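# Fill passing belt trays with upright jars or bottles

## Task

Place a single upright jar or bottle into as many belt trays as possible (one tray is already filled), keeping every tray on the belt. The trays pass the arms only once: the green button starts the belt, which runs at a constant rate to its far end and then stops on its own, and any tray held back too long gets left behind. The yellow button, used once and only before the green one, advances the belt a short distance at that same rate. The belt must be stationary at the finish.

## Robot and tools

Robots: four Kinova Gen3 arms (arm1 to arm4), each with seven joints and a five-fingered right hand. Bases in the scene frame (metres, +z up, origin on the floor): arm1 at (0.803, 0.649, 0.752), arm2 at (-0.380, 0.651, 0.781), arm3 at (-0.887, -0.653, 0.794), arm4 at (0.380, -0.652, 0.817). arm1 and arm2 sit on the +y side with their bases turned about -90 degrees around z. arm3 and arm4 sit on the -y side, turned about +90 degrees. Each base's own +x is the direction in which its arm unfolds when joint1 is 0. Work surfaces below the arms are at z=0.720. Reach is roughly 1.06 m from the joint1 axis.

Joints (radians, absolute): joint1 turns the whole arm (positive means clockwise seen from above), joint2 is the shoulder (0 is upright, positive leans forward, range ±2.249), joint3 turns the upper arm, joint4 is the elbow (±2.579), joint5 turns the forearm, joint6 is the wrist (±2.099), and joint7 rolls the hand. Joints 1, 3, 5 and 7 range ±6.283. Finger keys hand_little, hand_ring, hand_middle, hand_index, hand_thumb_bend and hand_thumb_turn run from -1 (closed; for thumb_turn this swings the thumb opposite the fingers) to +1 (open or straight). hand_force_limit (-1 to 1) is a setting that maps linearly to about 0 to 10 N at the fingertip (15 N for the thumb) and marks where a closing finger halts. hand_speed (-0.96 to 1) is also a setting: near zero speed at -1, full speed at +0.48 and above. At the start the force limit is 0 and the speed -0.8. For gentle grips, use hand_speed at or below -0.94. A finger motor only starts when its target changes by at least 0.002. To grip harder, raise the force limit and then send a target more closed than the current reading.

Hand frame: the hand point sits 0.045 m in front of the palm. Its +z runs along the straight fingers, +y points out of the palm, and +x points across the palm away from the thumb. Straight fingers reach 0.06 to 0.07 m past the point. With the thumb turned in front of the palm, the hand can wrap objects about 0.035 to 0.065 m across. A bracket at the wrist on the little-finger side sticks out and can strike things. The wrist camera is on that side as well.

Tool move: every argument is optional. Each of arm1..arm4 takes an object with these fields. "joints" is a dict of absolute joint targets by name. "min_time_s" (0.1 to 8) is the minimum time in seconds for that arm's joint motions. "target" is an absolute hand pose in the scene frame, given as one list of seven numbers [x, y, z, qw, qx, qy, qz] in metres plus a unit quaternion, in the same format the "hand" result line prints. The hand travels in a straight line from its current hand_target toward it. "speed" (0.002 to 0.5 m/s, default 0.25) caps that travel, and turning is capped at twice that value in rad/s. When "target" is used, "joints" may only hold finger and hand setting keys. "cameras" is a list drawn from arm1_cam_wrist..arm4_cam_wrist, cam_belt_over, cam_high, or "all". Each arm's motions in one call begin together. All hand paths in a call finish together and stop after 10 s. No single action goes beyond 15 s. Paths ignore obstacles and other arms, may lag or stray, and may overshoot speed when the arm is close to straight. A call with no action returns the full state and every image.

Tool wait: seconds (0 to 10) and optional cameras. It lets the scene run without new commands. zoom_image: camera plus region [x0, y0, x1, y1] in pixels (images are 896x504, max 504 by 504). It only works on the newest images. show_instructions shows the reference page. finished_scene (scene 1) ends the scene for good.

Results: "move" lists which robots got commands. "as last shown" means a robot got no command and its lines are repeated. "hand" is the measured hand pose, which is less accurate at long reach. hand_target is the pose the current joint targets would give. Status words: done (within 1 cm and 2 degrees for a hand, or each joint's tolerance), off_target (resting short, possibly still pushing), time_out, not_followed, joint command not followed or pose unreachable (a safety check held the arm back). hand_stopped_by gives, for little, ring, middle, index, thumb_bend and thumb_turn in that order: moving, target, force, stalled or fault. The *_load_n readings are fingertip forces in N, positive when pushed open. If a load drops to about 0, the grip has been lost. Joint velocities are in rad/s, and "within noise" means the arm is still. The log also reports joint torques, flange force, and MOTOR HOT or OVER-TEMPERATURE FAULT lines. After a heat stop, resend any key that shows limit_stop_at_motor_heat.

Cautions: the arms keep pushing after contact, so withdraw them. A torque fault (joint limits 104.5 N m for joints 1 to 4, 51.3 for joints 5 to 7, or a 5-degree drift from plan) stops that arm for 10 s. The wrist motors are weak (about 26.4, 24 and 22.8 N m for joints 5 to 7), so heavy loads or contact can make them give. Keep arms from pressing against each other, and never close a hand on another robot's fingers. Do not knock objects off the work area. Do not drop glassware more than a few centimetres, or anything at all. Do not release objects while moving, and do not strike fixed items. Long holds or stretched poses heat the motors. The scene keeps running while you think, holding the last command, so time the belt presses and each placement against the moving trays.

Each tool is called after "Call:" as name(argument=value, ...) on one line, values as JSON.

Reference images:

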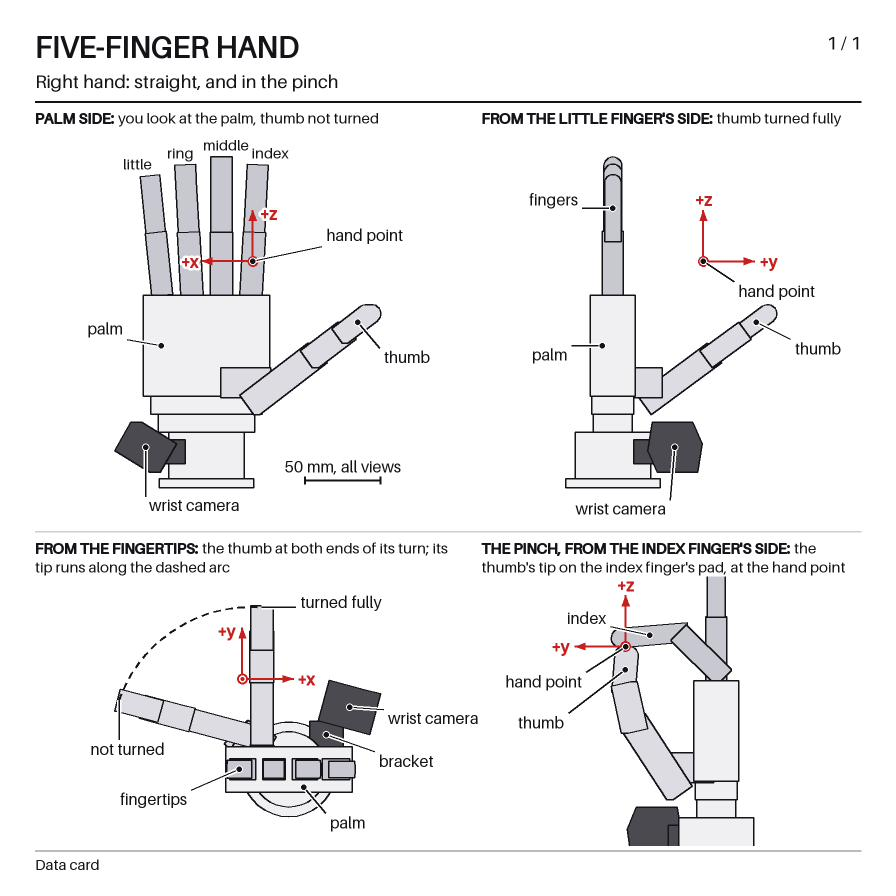

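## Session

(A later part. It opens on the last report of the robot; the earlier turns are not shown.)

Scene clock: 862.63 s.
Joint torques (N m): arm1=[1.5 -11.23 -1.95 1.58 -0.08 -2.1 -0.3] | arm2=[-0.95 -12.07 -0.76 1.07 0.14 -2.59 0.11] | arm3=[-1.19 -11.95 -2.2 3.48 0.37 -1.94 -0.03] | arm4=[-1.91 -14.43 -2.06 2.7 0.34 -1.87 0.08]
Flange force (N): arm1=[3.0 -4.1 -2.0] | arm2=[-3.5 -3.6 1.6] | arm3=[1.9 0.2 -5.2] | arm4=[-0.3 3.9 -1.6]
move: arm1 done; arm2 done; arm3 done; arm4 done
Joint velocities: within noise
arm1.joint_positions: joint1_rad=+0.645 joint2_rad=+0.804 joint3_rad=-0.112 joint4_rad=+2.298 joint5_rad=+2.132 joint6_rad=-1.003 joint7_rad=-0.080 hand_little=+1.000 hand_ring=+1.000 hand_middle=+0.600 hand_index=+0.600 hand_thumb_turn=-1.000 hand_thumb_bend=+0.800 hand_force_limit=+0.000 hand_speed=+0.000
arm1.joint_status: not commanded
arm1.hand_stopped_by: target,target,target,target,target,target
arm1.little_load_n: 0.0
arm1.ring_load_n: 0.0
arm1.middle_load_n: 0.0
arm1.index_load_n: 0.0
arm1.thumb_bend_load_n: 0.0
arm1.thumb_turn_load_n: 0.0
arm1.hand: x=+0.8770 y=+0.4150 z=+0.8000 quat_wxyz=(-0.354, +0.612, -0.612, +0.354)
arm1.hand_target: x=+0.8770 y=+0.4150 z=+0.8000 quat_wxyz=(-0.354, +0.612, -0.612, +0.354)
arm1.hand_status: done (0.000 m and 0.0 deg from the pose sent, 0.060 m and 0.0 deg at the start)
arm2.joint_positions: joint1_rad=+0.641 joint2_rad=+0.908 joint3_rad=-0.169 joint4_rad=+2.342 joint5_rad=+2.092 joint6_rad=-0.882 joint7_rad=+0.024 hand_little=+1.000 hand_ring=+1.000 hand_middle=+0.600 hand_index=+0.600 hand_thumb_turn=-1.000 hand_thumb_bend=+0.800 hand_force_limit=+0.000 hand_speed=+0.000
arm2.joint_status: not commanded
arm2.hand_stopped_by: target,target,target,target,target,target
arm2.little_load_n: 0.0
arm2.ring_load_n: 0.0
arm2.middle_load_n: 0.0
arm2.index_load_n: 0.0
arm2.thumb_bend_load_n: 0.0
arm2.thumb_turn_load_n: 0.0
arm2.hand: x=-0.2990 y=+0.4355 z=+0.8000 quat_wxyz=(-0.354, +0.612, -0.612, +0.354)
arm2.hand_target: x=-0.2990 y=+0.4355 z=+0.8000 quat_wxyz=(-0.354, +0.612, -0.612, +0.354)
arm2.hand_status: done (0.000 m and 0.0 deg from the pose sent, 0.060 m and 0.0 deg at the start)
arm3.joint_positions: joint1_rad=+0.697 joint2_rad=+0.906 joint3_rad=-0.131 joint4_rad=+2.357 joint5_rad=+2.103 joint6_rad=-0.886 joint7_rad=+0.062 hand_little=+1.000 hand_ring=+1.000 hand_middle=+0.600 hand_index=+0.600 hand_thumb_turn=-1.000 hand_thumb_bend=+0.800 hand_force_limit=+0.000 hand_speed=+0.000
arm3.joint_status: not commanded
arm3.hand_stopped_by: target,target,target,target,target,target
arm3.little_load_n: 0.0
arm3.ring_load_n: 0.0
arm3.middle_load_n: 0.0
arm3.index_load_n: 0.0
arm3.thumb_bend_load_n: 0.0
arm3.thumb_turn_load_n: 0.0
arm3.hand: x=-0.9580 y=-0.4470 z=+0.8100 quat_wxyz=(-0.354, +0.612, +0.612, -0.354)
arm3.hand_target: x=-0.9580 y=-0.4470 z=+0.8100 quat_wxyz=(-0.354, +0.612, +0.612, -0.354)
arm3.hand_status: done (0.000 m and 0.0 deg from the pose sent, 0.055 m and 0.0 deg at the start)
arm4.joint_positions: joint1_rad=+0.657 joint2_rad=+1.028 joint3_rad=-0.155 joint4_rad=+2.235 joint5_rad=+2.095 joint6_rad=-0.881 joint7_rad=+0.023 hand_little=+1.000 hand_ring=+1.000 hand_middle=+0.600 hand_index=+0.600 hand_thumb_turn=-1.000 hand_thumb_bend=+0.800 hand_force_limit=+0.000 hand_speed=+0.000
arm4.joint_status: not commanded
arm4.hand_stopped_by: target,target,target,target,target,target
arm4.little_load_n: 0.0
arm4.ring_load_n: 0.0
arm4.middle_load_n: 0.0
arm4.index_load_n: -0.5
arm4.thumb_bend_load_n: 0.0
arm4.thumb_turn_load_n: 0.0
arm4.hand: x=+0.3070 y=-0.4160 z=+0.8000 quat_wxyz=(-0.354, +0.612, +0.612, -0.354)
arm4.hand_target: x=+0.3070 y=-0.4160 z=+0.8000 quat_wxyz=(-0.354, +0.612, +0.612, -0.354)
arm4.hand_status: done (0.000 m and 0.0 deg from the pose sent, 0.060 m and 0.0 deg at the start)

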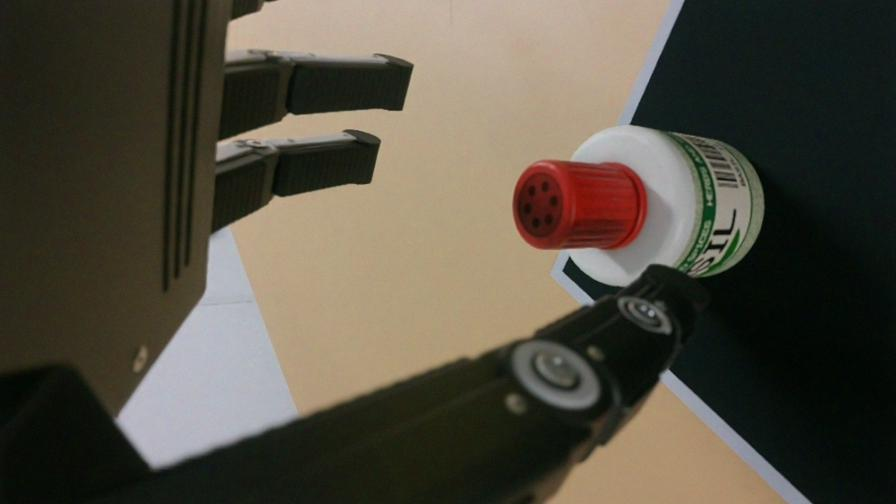

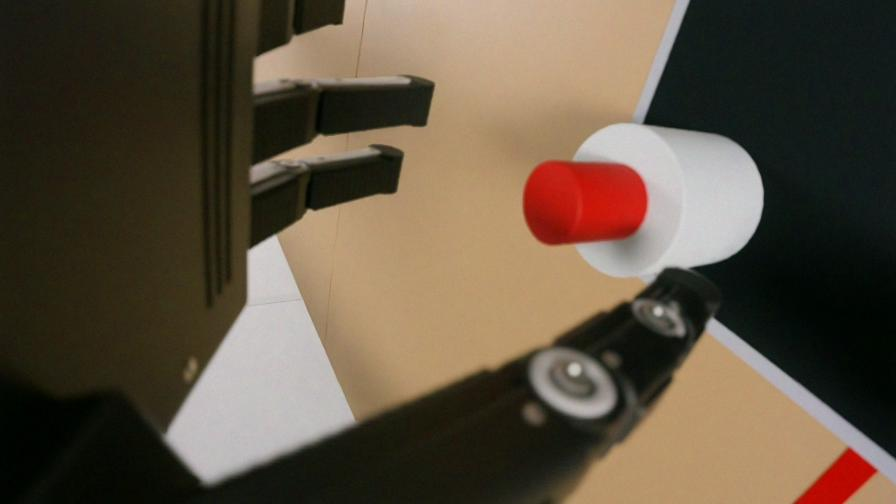

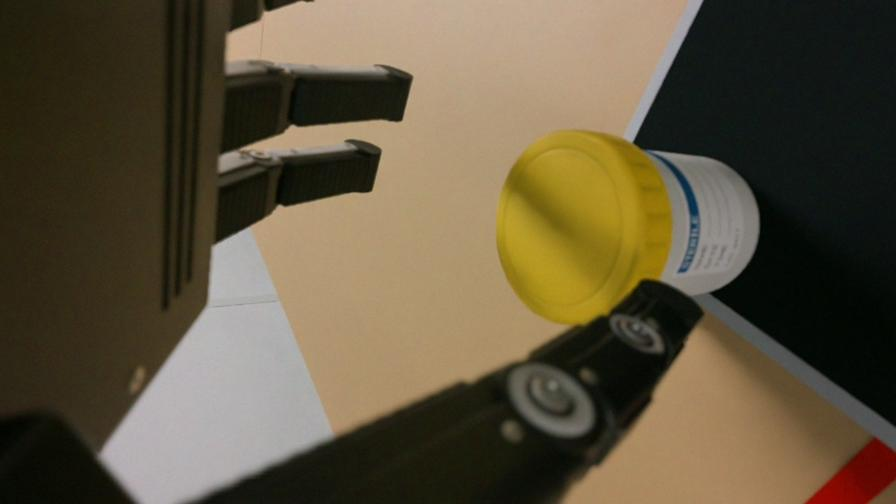

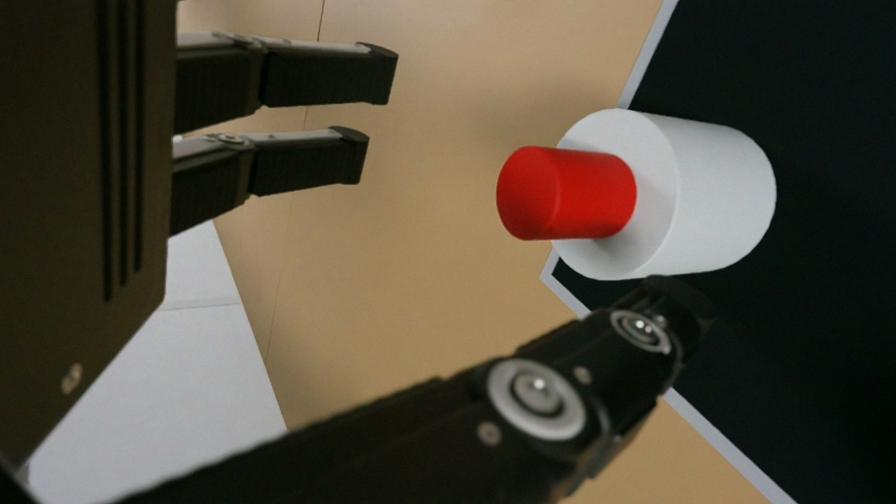

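Call:
move(arm1={"target": [0.878, 0.4145, 0.762, 0.35355, -0.61237, 0.61237, -0.35355], "speed": 0.08}, arm2={"target": [-0.297, 0.434, 0.762, 0.35355, -0.61237, 0.61237, -0.35355], "speed": 0.08}, arm3={"target": [-0.959, -0.450, 0.762, 0.35355, -0.61237, -0.61237, 0.35355], "speed": 0.08}, arm4={"target": [0.304, -0.415, 0.762, 0.35355, -0.61237, -0.61237, 0.35355], "speed": 0.08}, cameras=["arm3_cam_wrist"])

Call:
move(arm1={"joints": {"hand_thumb_bend": 0.5, "hand_index": -0.05, "hand_middle": -0.05, "hand_speed": -0.8}}, arm2={"joints": {"hand_thumb_bend": 0.5, "hand_index": -0.05, "hand_middle": -0.05, "hand_speed": -0.8}}, arm3={"joints": {"hand_thumb_bend": 0.5, "hand_index": -0.05, "hand_middle": -0.05, "hand_speed": -0.8}}, arm4={"joints": {"hand_thumb_bend": 0.5, "hand_index": -0.05, "hand_middle": -0.05, "hand_speed": -0.8}})

Call:
move(arm1={"target": [0.878, 0.4145, 0.79, 0.35355, -0.61237, 0.61237, -0.35355], "speed": 0.08}, arm2={"target": [-0.297, 0.434, 0.79, 0.35355, -0.61237, 0.61237, -0.35355], "speed": 0.08}, arm3={"target": [-0.959, -0.450, 0.79, 0.35355, -0.61237, -0.61237, 0.35355], "speed": 0.08}, arm4={"target": [0.304, -0.415, 0.79, 0.35355, -0.61237, -0.61237, 0.35355], "speed": 0.08}, cameras=["arm1_cam_wrist", "arm2_cam_wrist", "arm3_cam_wrist", "arm4_cam_wrist"])

Scene clock: 872.10 s.
Joint torques (N m): arm1=[1.47 -11.9 -2.15 2.44 0.11 -2.09 -0.32] | arm2=[-0.94 -12.65 -1.05 1.77 0.3 -2.55 0.07] | arm3=[-1.22 -12.51 -2.44 4.52 0.55 -1.91 -0.03] | arm4=[-1.87 -14.84 -2.25 3.3 0.47 -1.87 0.06]
Flange force (N): arm1=[3.4 -3.4 -2.2] | arm2=[-3.8 -4.1 1.7] | arm3=[1.8 0.8 -4.8] | arm4=[-0.7 3.8 -0.9]
move: arm1 done; arm2 done; arm3 done; arm4 done
Joint velocities: within noise
arm1.joint_positions: joint1_rad=+0.651 joint2_rad=+0.924 joint3_rad=-0.126 joint4_rad=+2.282 joint5_rad=+2.087 joint6_rad=-0.934 joint7_rad=+0.015 hand_little=+1.000 hand_ring=+1.000 hand_middle=+0.600 hand_index=+0.600 hand_thumb_turn=-1.000 hand_thumb_bend=+0.800 hand_force_limit=+0.000 hand_speed=+0.000
arm1.joint_status: not commanded
arm1.hand_stopped_by: target,target,target,target,target,target
arm1.little_load_n: 0.0
arm1.ring_load_n: 0.0
arm1.middle_load_n: 0.0
arm1.index_load_n: 0.0
arm1.thumb_bend_load_n: 0.0
arm1.thumb_turn_load_n: 0.0
arm1.hand: x=+0.8780 y=+0.4145 z=+0.7620 quat_wxyz=(-0.354, +0.612, -0.612, +0.354)
arm1.hand_target: x=+0.8780 y=+0.4145 z=+0.7620 quat_wxyz=(-0.354, +0.612, -0.612, +0.354)
arm1.hand_status: done (0.000 m and 0.0 deg from the pose sent, 0.038 m and 0.0 deg at the start)
arm2.joint_positions: joint1_rad=+0.648 joint2_rad=+1.032 joint3_rad=-0.183 joint4_rad=+2.312 joint5_rad=+2.043 joint6_rad=-0.814 joint7_rad=+0.115 hand_little=+1.000 hand_ring=+1.000 hand_middle=+0.600 hand_index=+0.600 hand_thumb_turn=-1.000 hand_thumb_bend=+0.800 hand_force_limit=+0.000 hand_speed=+0.000
arm2.joint_status: not commanded
arm2.hand_stopped_by: target,target,target,target,target,target
arm2.little_load_n: 0.0
arm2.ring_load_n: 0.0
arm2.middle_load_n: 0.0
arm2.index_load_n: 0.0
arm2.thumb_bend_load_n: 0.0
arm2.thumb_turn_load_n: 0.0
arm2.hand: x=-0.2970 y=+0.4340 z=+0.7620 quat_wxyz=(-0.354, +0.612, -0.612, +0.354)
arm2.hand_target: x=-0.2970 y=+0.4340 z=+0.7620 quat_wxyz=(-0.354, +0.612, -0.612, +0.354)
arm2.hand_status: done (0.000 m and 0.0 deg from the pose sent, 0.038 m and 0.0 deg at the start)
arm3.joint_positions: joint1_rad=+0.717 joint2_rad=+1.065 joint3_rad=-0.148 joint4_rad=+2.326 joint5_rad=+2.045 joint6_rad=-0.799 joint7_rad=+0.187 hand_little=+1.000 hand_ring=+1.000 hand_middle=+0.600 hand_index=+0.600 hand_thumb_turn=-1.000 hand_thumb_bend=+0.800 hand_force_limit=+0.000 hand_speed=+0.000
arm3.joint_status: not commanded
arm3.hand_stopped_by: target,target,target,target,target,target
arm3.little_load_n: 0.0
arm3.ring_load_n: 0.0
arm3.middle_load_n: 0.0
arm3.index_load_n: 0.0
arm3.thumb_bend_load_n: 0.0
arm3.thumb_turn_load_n: 0.0
arm3.hand: x=-0.9590 y=-0.4500 z=+0.7620 quat_wxyz=(-0.354, +0.612, +0.612, -0.354)
arm3.hand_target: x=-0.9590 y=-0.4500 z=+0.7620 quat_wxyz=(-0.354, +0.612, +0.612, -0.354)
arm3.hand_status: done (0.000 m and 0.0 deg from the pose sent, 0.048 m and 0.0 deg at the start)
arm4.joint_positions: joint1_rad=+0.662 joint2_rad=+1.142 joint3_rad=-0.168 joint4_rad=+2.198 joint5_rad=+2.058 joint6_rad=-0.826 joint7_rad=+0.095 hand_little=+1.000 hand_ring=+1.000 hand_middle=+0.600 hand_index=+0.600 hand_thumb_turn=-1.000 hand_thumb_bend=+0.800 hand_force_limit=+0.000 hand_speed=+0.000
arm4.joint_status: not commanded
arm4.hand_stopped_by: target,target,target,target,target,target
arm4.little_load_n: 0.0
arm4.ring_load_n: 0.0
arm4.middle_load_n: 0.0
arm4.index_load_n: 0.0
arm4.thumb_bend_load_n: 0.0
arm4.thumb_turn_load_n: 0.5
arm4.hand: x=+0.3040 y=-0.4150 z=+0.7620 quat_wxyz=(-0.354, +0.612, +0.612, -0.354)
arm4.hand_target: x=+0.3040 y=-0.4150 z=+0.7620 quat_wxyz=(-0.354, +0.612, +0.612, -0.354)
arm4.hand_status: done (0.000 m and 0.0 deg from the pose sent, 0.038 m and 0.0 deg at the start)

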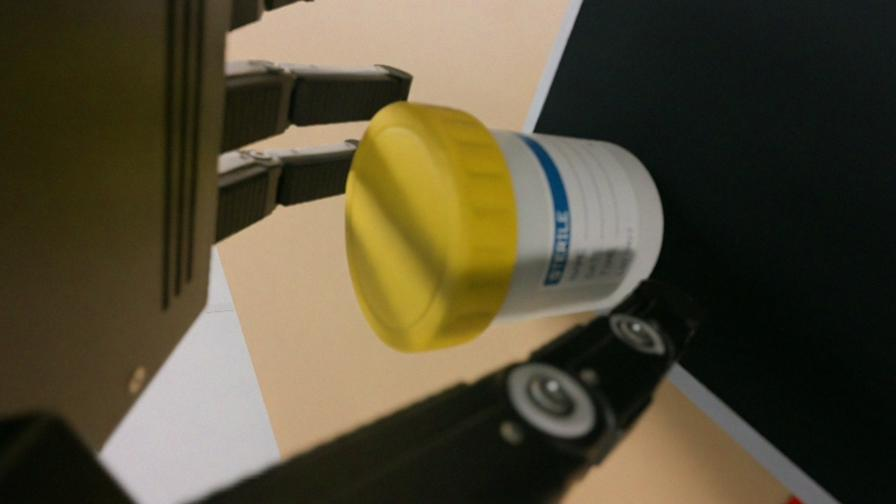

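Scene clock: 873.57 s.
Joint torques (N m): arm1=[1.56 -11.92 -2.15 2.49 0.12 -2.08 -0.34] | arm2=[-0.99 -12.2 -0.55 0.84 0.11 -1.82 0.2] | arm3=[-1.08 -12.31 -1.97 3.32 0.35 -1.16 0.08] | arm4=[-1.81 -14.53 -1.85 2.7 0.4 -1.38 0.09]
Flange force (N): arm1=[3.6 -3.4 -2.1] | arm2=[-4.4 -7.2 -0.5] | arm3=[1.0 -2.3 -6.3] | arm4=[-1.1 1.7 -1.8]
move: arm1 off_target; arm2 off_target; arm3 off_target; arm4 off_target
Joint velocities: within noise
arm1.joint_positions: joint1_rad=+0.651 joint2_rad=+0.924 joint3_rad=-0.126 joint4_rad=+2.282 joint5_rad=+2.087 joint6_rad=-0.934 joint7_rad=+0.015 hand_little=+1.000 hand_ring=+1.000 hand_middle=+0.085 hand_index=+0.029 hand_thumb_turn=-1.000 hand_thumb_bend=+0.520 hand_force_limit=+0.000 hand_speed=-0.800
arm1.joint_status: hand_middle off_target (ended at +0.085, target -0.050); hand_index off_target (ended at +0.029, target -0.050); the others done
arm1.hand_stopped_by: target,target,force,force,force,target
arm1.little_load_n: 0.0
arm1.ring_load_n: 0.0
arm1.middle_load_n: 4.5
arm1.index_load_n: 5.0
arm1.thumb_bend_load_n: 9.5
arm1.thumb_turn_load_n: -0.5
arm1.hand: x=+0.8780 y=+0.4145 z=+0.7620 quat_wxyz=(-0.354, +0.612, -0.612, +0.354)
arm1.hand_target: x=+0.8780 y=+0.4145 z=+0.7620 quat_wxyz=(-0.354, +0.612, -0.612, +0.354)
arm1.hand_status: not commanded
arm2.joint_positions: joint1_rad=+0.648 joint2_rad=+1.032 joint3_rad=-0.183 joint4_rad=+2.312 joint5_rad=+2.043 joint6_rad=-0.814 joint7_rad=+0.115 hand_little=+1.000 hand_ring=+1.000 hand_middle=+0.067 hand_index=+0.012 hand_thumb_turn=-1.000 hand_thumb_bend=+0.511 hand_force_limit=+0.000 hand_speed=-0.800
arm2.joint_status: hand_middle off_target (ended at +0.067, target -0.050); hand_index off_target (ended at +0.012, target -0.050); the others done
arm2.hand_stopped_by: target,target,force,force,force,target
arm2.little_load_n: 0.0
arm2.ring_load_n: 0.0
arm2.middle_load_n: 4.5
arm2.index_load_n: 6.0
arm2.thumb_bend_load_n: 9.0
arm2.thumb_turn_load_n: -0.5
arm2.hand: x=-0.2970 y=+0.4340 z=+0.7620 quat_wxyz=(-0.354, +0.612, -0.612, +0.354)
arm2.hand_target: x=-0.2970 y=+0.4340 z=+0.7620 quat_wxyz=(-0.354, +0.612, -0.612, +0.354)
arm2.hand_status: not commanded
arm3.joint_positions: joint1_rad=+0.717 joint2_rad=+1.065 joint3_rad=-0.148 joint4_rad=+2.326 joint5_rad=+2.045 joint6_rad=-0.799 joint7_rad=+0.187 hand_little=+1.000 hand_ring=+1.000 hand_middle=+0.122 hand_index=+0.087 hand_thumb_turn=-1.000 hand_thumb_bend=+0.542 hand_force_limit=+0.000 hand_speed=-0.800
arm3.joint_status: hand_middle off_target (ended at +0.122, target -0.050); hand_index off_target (ended at +0.087, target -0.050); hand_thumb_bend off_target (ended at +0.542, target +0.500); the others done
arm3.hand_stopped_by: target,target,force,force,force,target
arm3.little_load_n: 0.0
arm3.ring_load_n: 0.0
arm3.middle_load_n: 1.5
arm3.index_load_n: 8.5
arm3.thumb_bend_load_n: 9.5
arm3.thumb_turn_load_n: 0.0
arm3.hand: x=-0.9590 y=-0.4500 z=+0.7620 quat_wxyz=(-0.354, +0.612, +0.612, -0.354)
arm3.hand_target: x=-0.9590 y=-0.4500 z=+0.7620 quat_wxyz=(-0.354, +0.612, +0.612, -0.354)
arm3.hand_status: not commanded
arm4.joint_positions: joint1_rad=+0.662 joint2_rad=+1.142 joint3_rad=-0.168 joint4_rad=+2.198 joint5_rad=+2.058 joint6_rad=-0.826 joint7_rad=+0.095 hand_little=+1.000 hand_ring=+1.000 hand_middle=+0.067 hand_index=-0.007 hand_thumb_turn=-1.000 hand_thumb_bend=+0.510 hand_force_limit=+0.000 hand_speed=-0.800
arm4.joint_status: hand_middle off_target (ended at +0.067, target -0.050); hand_index off_target (ended at -0.007, target -0.050); the others done
arm4.hand_stopped_by: target,target,force,force,force,target
arm4.little_load_n: 0.0
arm4.ring_load_n: 0.0
arm4.middle_load_n: 6.5
arm4.index_load_n: 6.5
arm4.thumb_bend_load_n: 9.0
arm4.thumb_turn_load_n: -1.0
arm4.hand: x=+0.3040 y=-0.4150 z=+0.7620 quat_wxyz=(-0.354, +0.612, +0.612, -0.354)
arm4.hand_target: x=+0.3040 y=-0.4150 z=+0.7620 quat_wxyz=(-0.354, +0.612, +0.612, -0.354)
arm4.hand_status: not commanded
pictures: none

Scene clock: 874.53 s.
Joint torques (N m): arm1=[1.51 -11.57 -2.04 1.83 -0.03 -2.14 -0.35] | arm2=[-0.93 -12.37 -0.97 1.33 0.19 -2.72 0.07] | arm3=[-1.23 -12.19 -2.31 4 0.48 -1.97 -0.07] | arm4=[-1.89 -14.61 -2.25 2.88 0.41 -2 0.05]
Flange force (N): arm1=[3.0 -3.4 -1.7] | arm2=[-3.8 -3.2 2.1] | arm3=[1.6 0.6 -4.8] | arm4=[-0.7 4.1 -0.9]
move: arm1 done; arm2 done; arm3 done; arm4 done
Joint velocities: within noise
arm1.joint_positions: joint1_rad=+0.645 joint2_rad=+0.836 joint3_rad=-0.117 joint4_rad=+2.295 joint5_rad=+2.117 joint6_rad=-0.982 joint7_rad=-0.054 hand_little=+1.000 hand_ring=+1.000 hand_middle=+0.085 hand_index=+0.029 hand_thumb_turn=-1.000 hand_thumb_bend=+0.520 hand_force_limit=+0.000 hand_speed=-0.800
arm1.joint_status: not commanded
arm1.hand_stopped_by: target,target,force,force,force,target
arm1.little_load_n: 0.0
arm1.ring_load_n: 0.0
arm1.middle_load_n: 4.5
arm1.index_load_n: 5.0
arm1.thumb_bend_load_n: 9.5
arm1.thumb_turn_load_n: -0.5
arm1.hand: x=+0.8780 y=+0.4145 z=+0.7900 quat_wxyz=(-0.354, +0.612, -0.612, +0.354)
arm1.hand_target: x=+0.8780 y=+0.4145 z=+0.7900 quat_wxyz=(-0.354, +0.612, -0.612, +0.354)
arm1.hand_status: done (0.000 m and 0.0 deg from the pose sent, 0.028 m and 0.0 deg at the start)
arm2.joint_positions: joint1_rad=+0.640 joint2_rad=+0.941 joint3_rad=-0.176 joint4_rad=+2.335 joint5_rad=+2.073 joint6_rad=-0.861 joint7_rad=+0.048 hand_little=+1.000 hand_ring=+1.000 hand_middle=+0.067 hand_index=+0.012 hand_thumb_turn=-1.000 hand_thumb_bend=+0.511 hand_force_limit=+0.000 hand_speed=-0.800
arm2.joint_status: not commanded
arm2.hand_stopped_by: target,target,force,force,force,target
arm2.little_load_n: 0.0
arm2.ring_load_n: -0.5
arm2.middle_load_n: 4.0
arm2.index_load_n: 5.5
arm2.thumb_bend_load_n: 10.0
arm2.thumb_turn_load_n: -0.5
arm2.hand: x=-0.2970 y=+0.4340 z=+0.7900 quat_wxyz=(-0.354, +0.612, -0.612, +0.354)
arm2.hand_target: x=-0.2970 y=+0.4340 z=+0.7900 quat_wxyz=(-0.354, +0.612, -0.612, +0.354)
arm2.hand_status: done (0.000 m and 0.0 deg from the pose sent, 0.028 m and 0.0 deg at the start)
arm3.joint_positions: joint1_rad=+0.707 joint2_rad=+0.974 joint3_rad=-0.139 joint4_rad=+2.352 joint5_rad=+2.075 joint6_rad=-0.843 joint7_rad=+0.123 hand_little=+1.000 hand_ring=+1.000 hand_middle=+0.122 hand_index=+0.087 hand_thumb_turn=-1.000 hand_thumb_bend=+0.542 hand_force_limit=+0.000 hand_speed=-0.800
arm3.joint_status: not commanded
arm3.hand_stopped_by: target,target,force,force,force,target
arm3.little_load_n: 0.0
arm3.ring_load_n: 0.0
arm3.middle_load_n: 2.5
arm3.index_load_n: 7.5
arm3.thumb_bend_load_n: 10.5
arm3.thumb_turn_load_n: -0.5
arm3.hand: x=-0.9590 y=-0.4500 z=+0.7900 quat_wxyz=(-0.354, +0.612, +0.612, -0.354)
arm3.hand_target: x=-0.9590 y=-0.4500 z=+0.7900 quat_wxyz=(-0.354, +0.612, +0.612, -0.354)
arm3.hand_status: done (0.000 m and 0.0 deg from the pose sent, 0.028 m and 0.0 deg at the start)
arm4.joint_positions: joint1_rad=+0.655 joint2_rad=+1.059 joint3_rad=-0.163 joint4_rad=+2.228 joint5_rad=+2.078 joint6_rad=-0.861 joint7_rad=+0.044 hand_little=+1.000 hand_ring=+1.000 hand_middle=+0.067 hand_index=-0.007 hand_thumb_turn=-1.000 hand_thumb_bend=+0.510 hand_force_limit=+0.000 hand_speed=-0.800
arm4.joint_status: not commanded
arm4.hand_stopped_by: target,target,force,force,force,target
arm4.little_load_n: 0.0
arm4.ring_load_n: 0.0
arm4.middle_load_n: 5.5
arm4.index_load_n: 6.0
arm4.thumb_bend_load_n: 10.0
arm4.thumb_turn_load_n: -1.0
arm4.hand: x=+0.3040 y=-0.4150 z=+0.7900 quat_wxyz=(-0.354, +0.612, +0.612, -0.354)
arm4.hand_target: x=+0.3040 y=-0.4150 z=+0.7900 quat_wxyz=(-0.354, +0.612, +0.612, -0.354)
arm4.hand_status: done (0.000 m and 0.0 deg from the pose sent, 0.028 m and 0.0 deg at the start)

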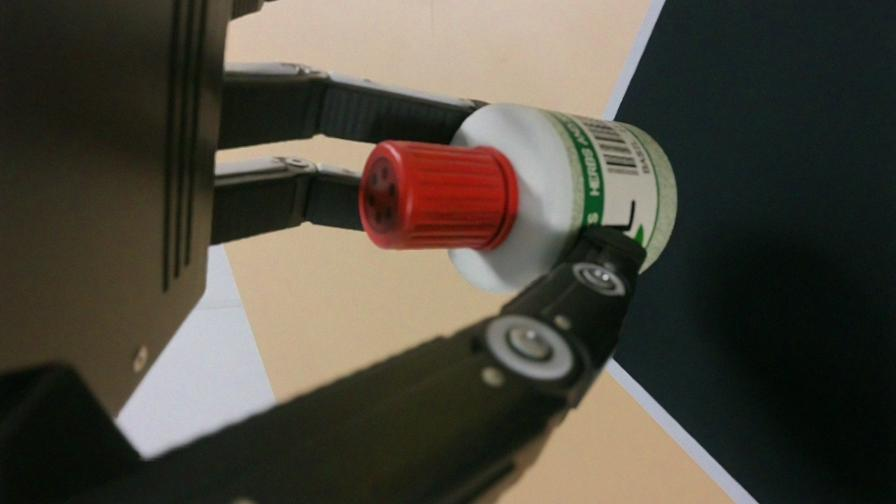

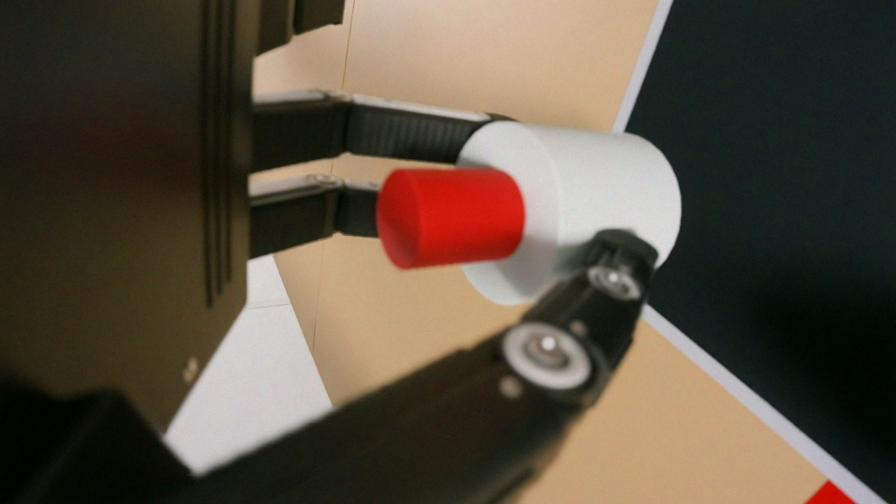

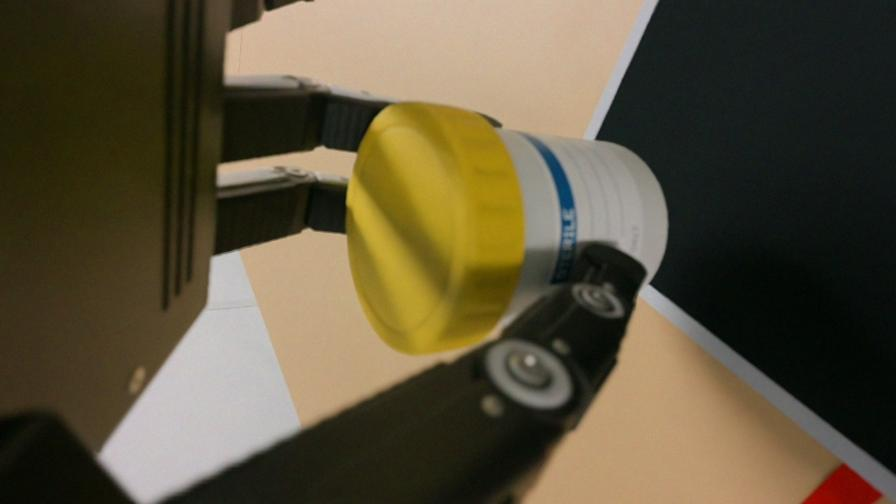

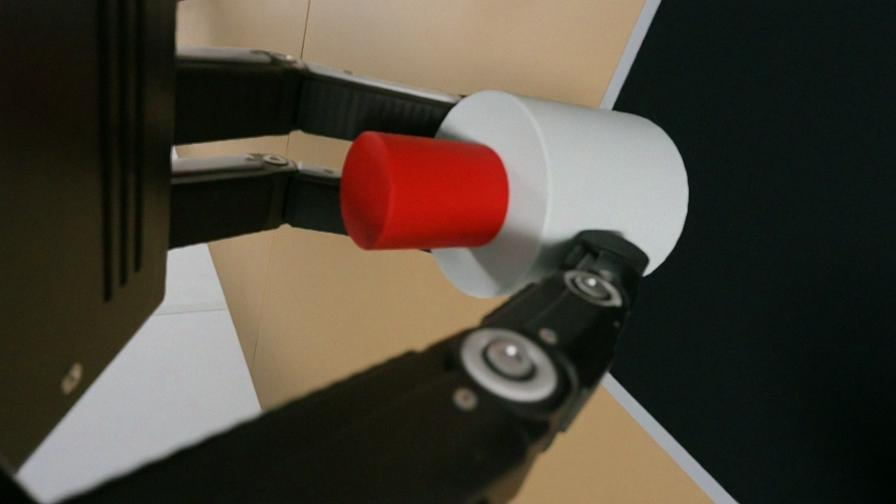

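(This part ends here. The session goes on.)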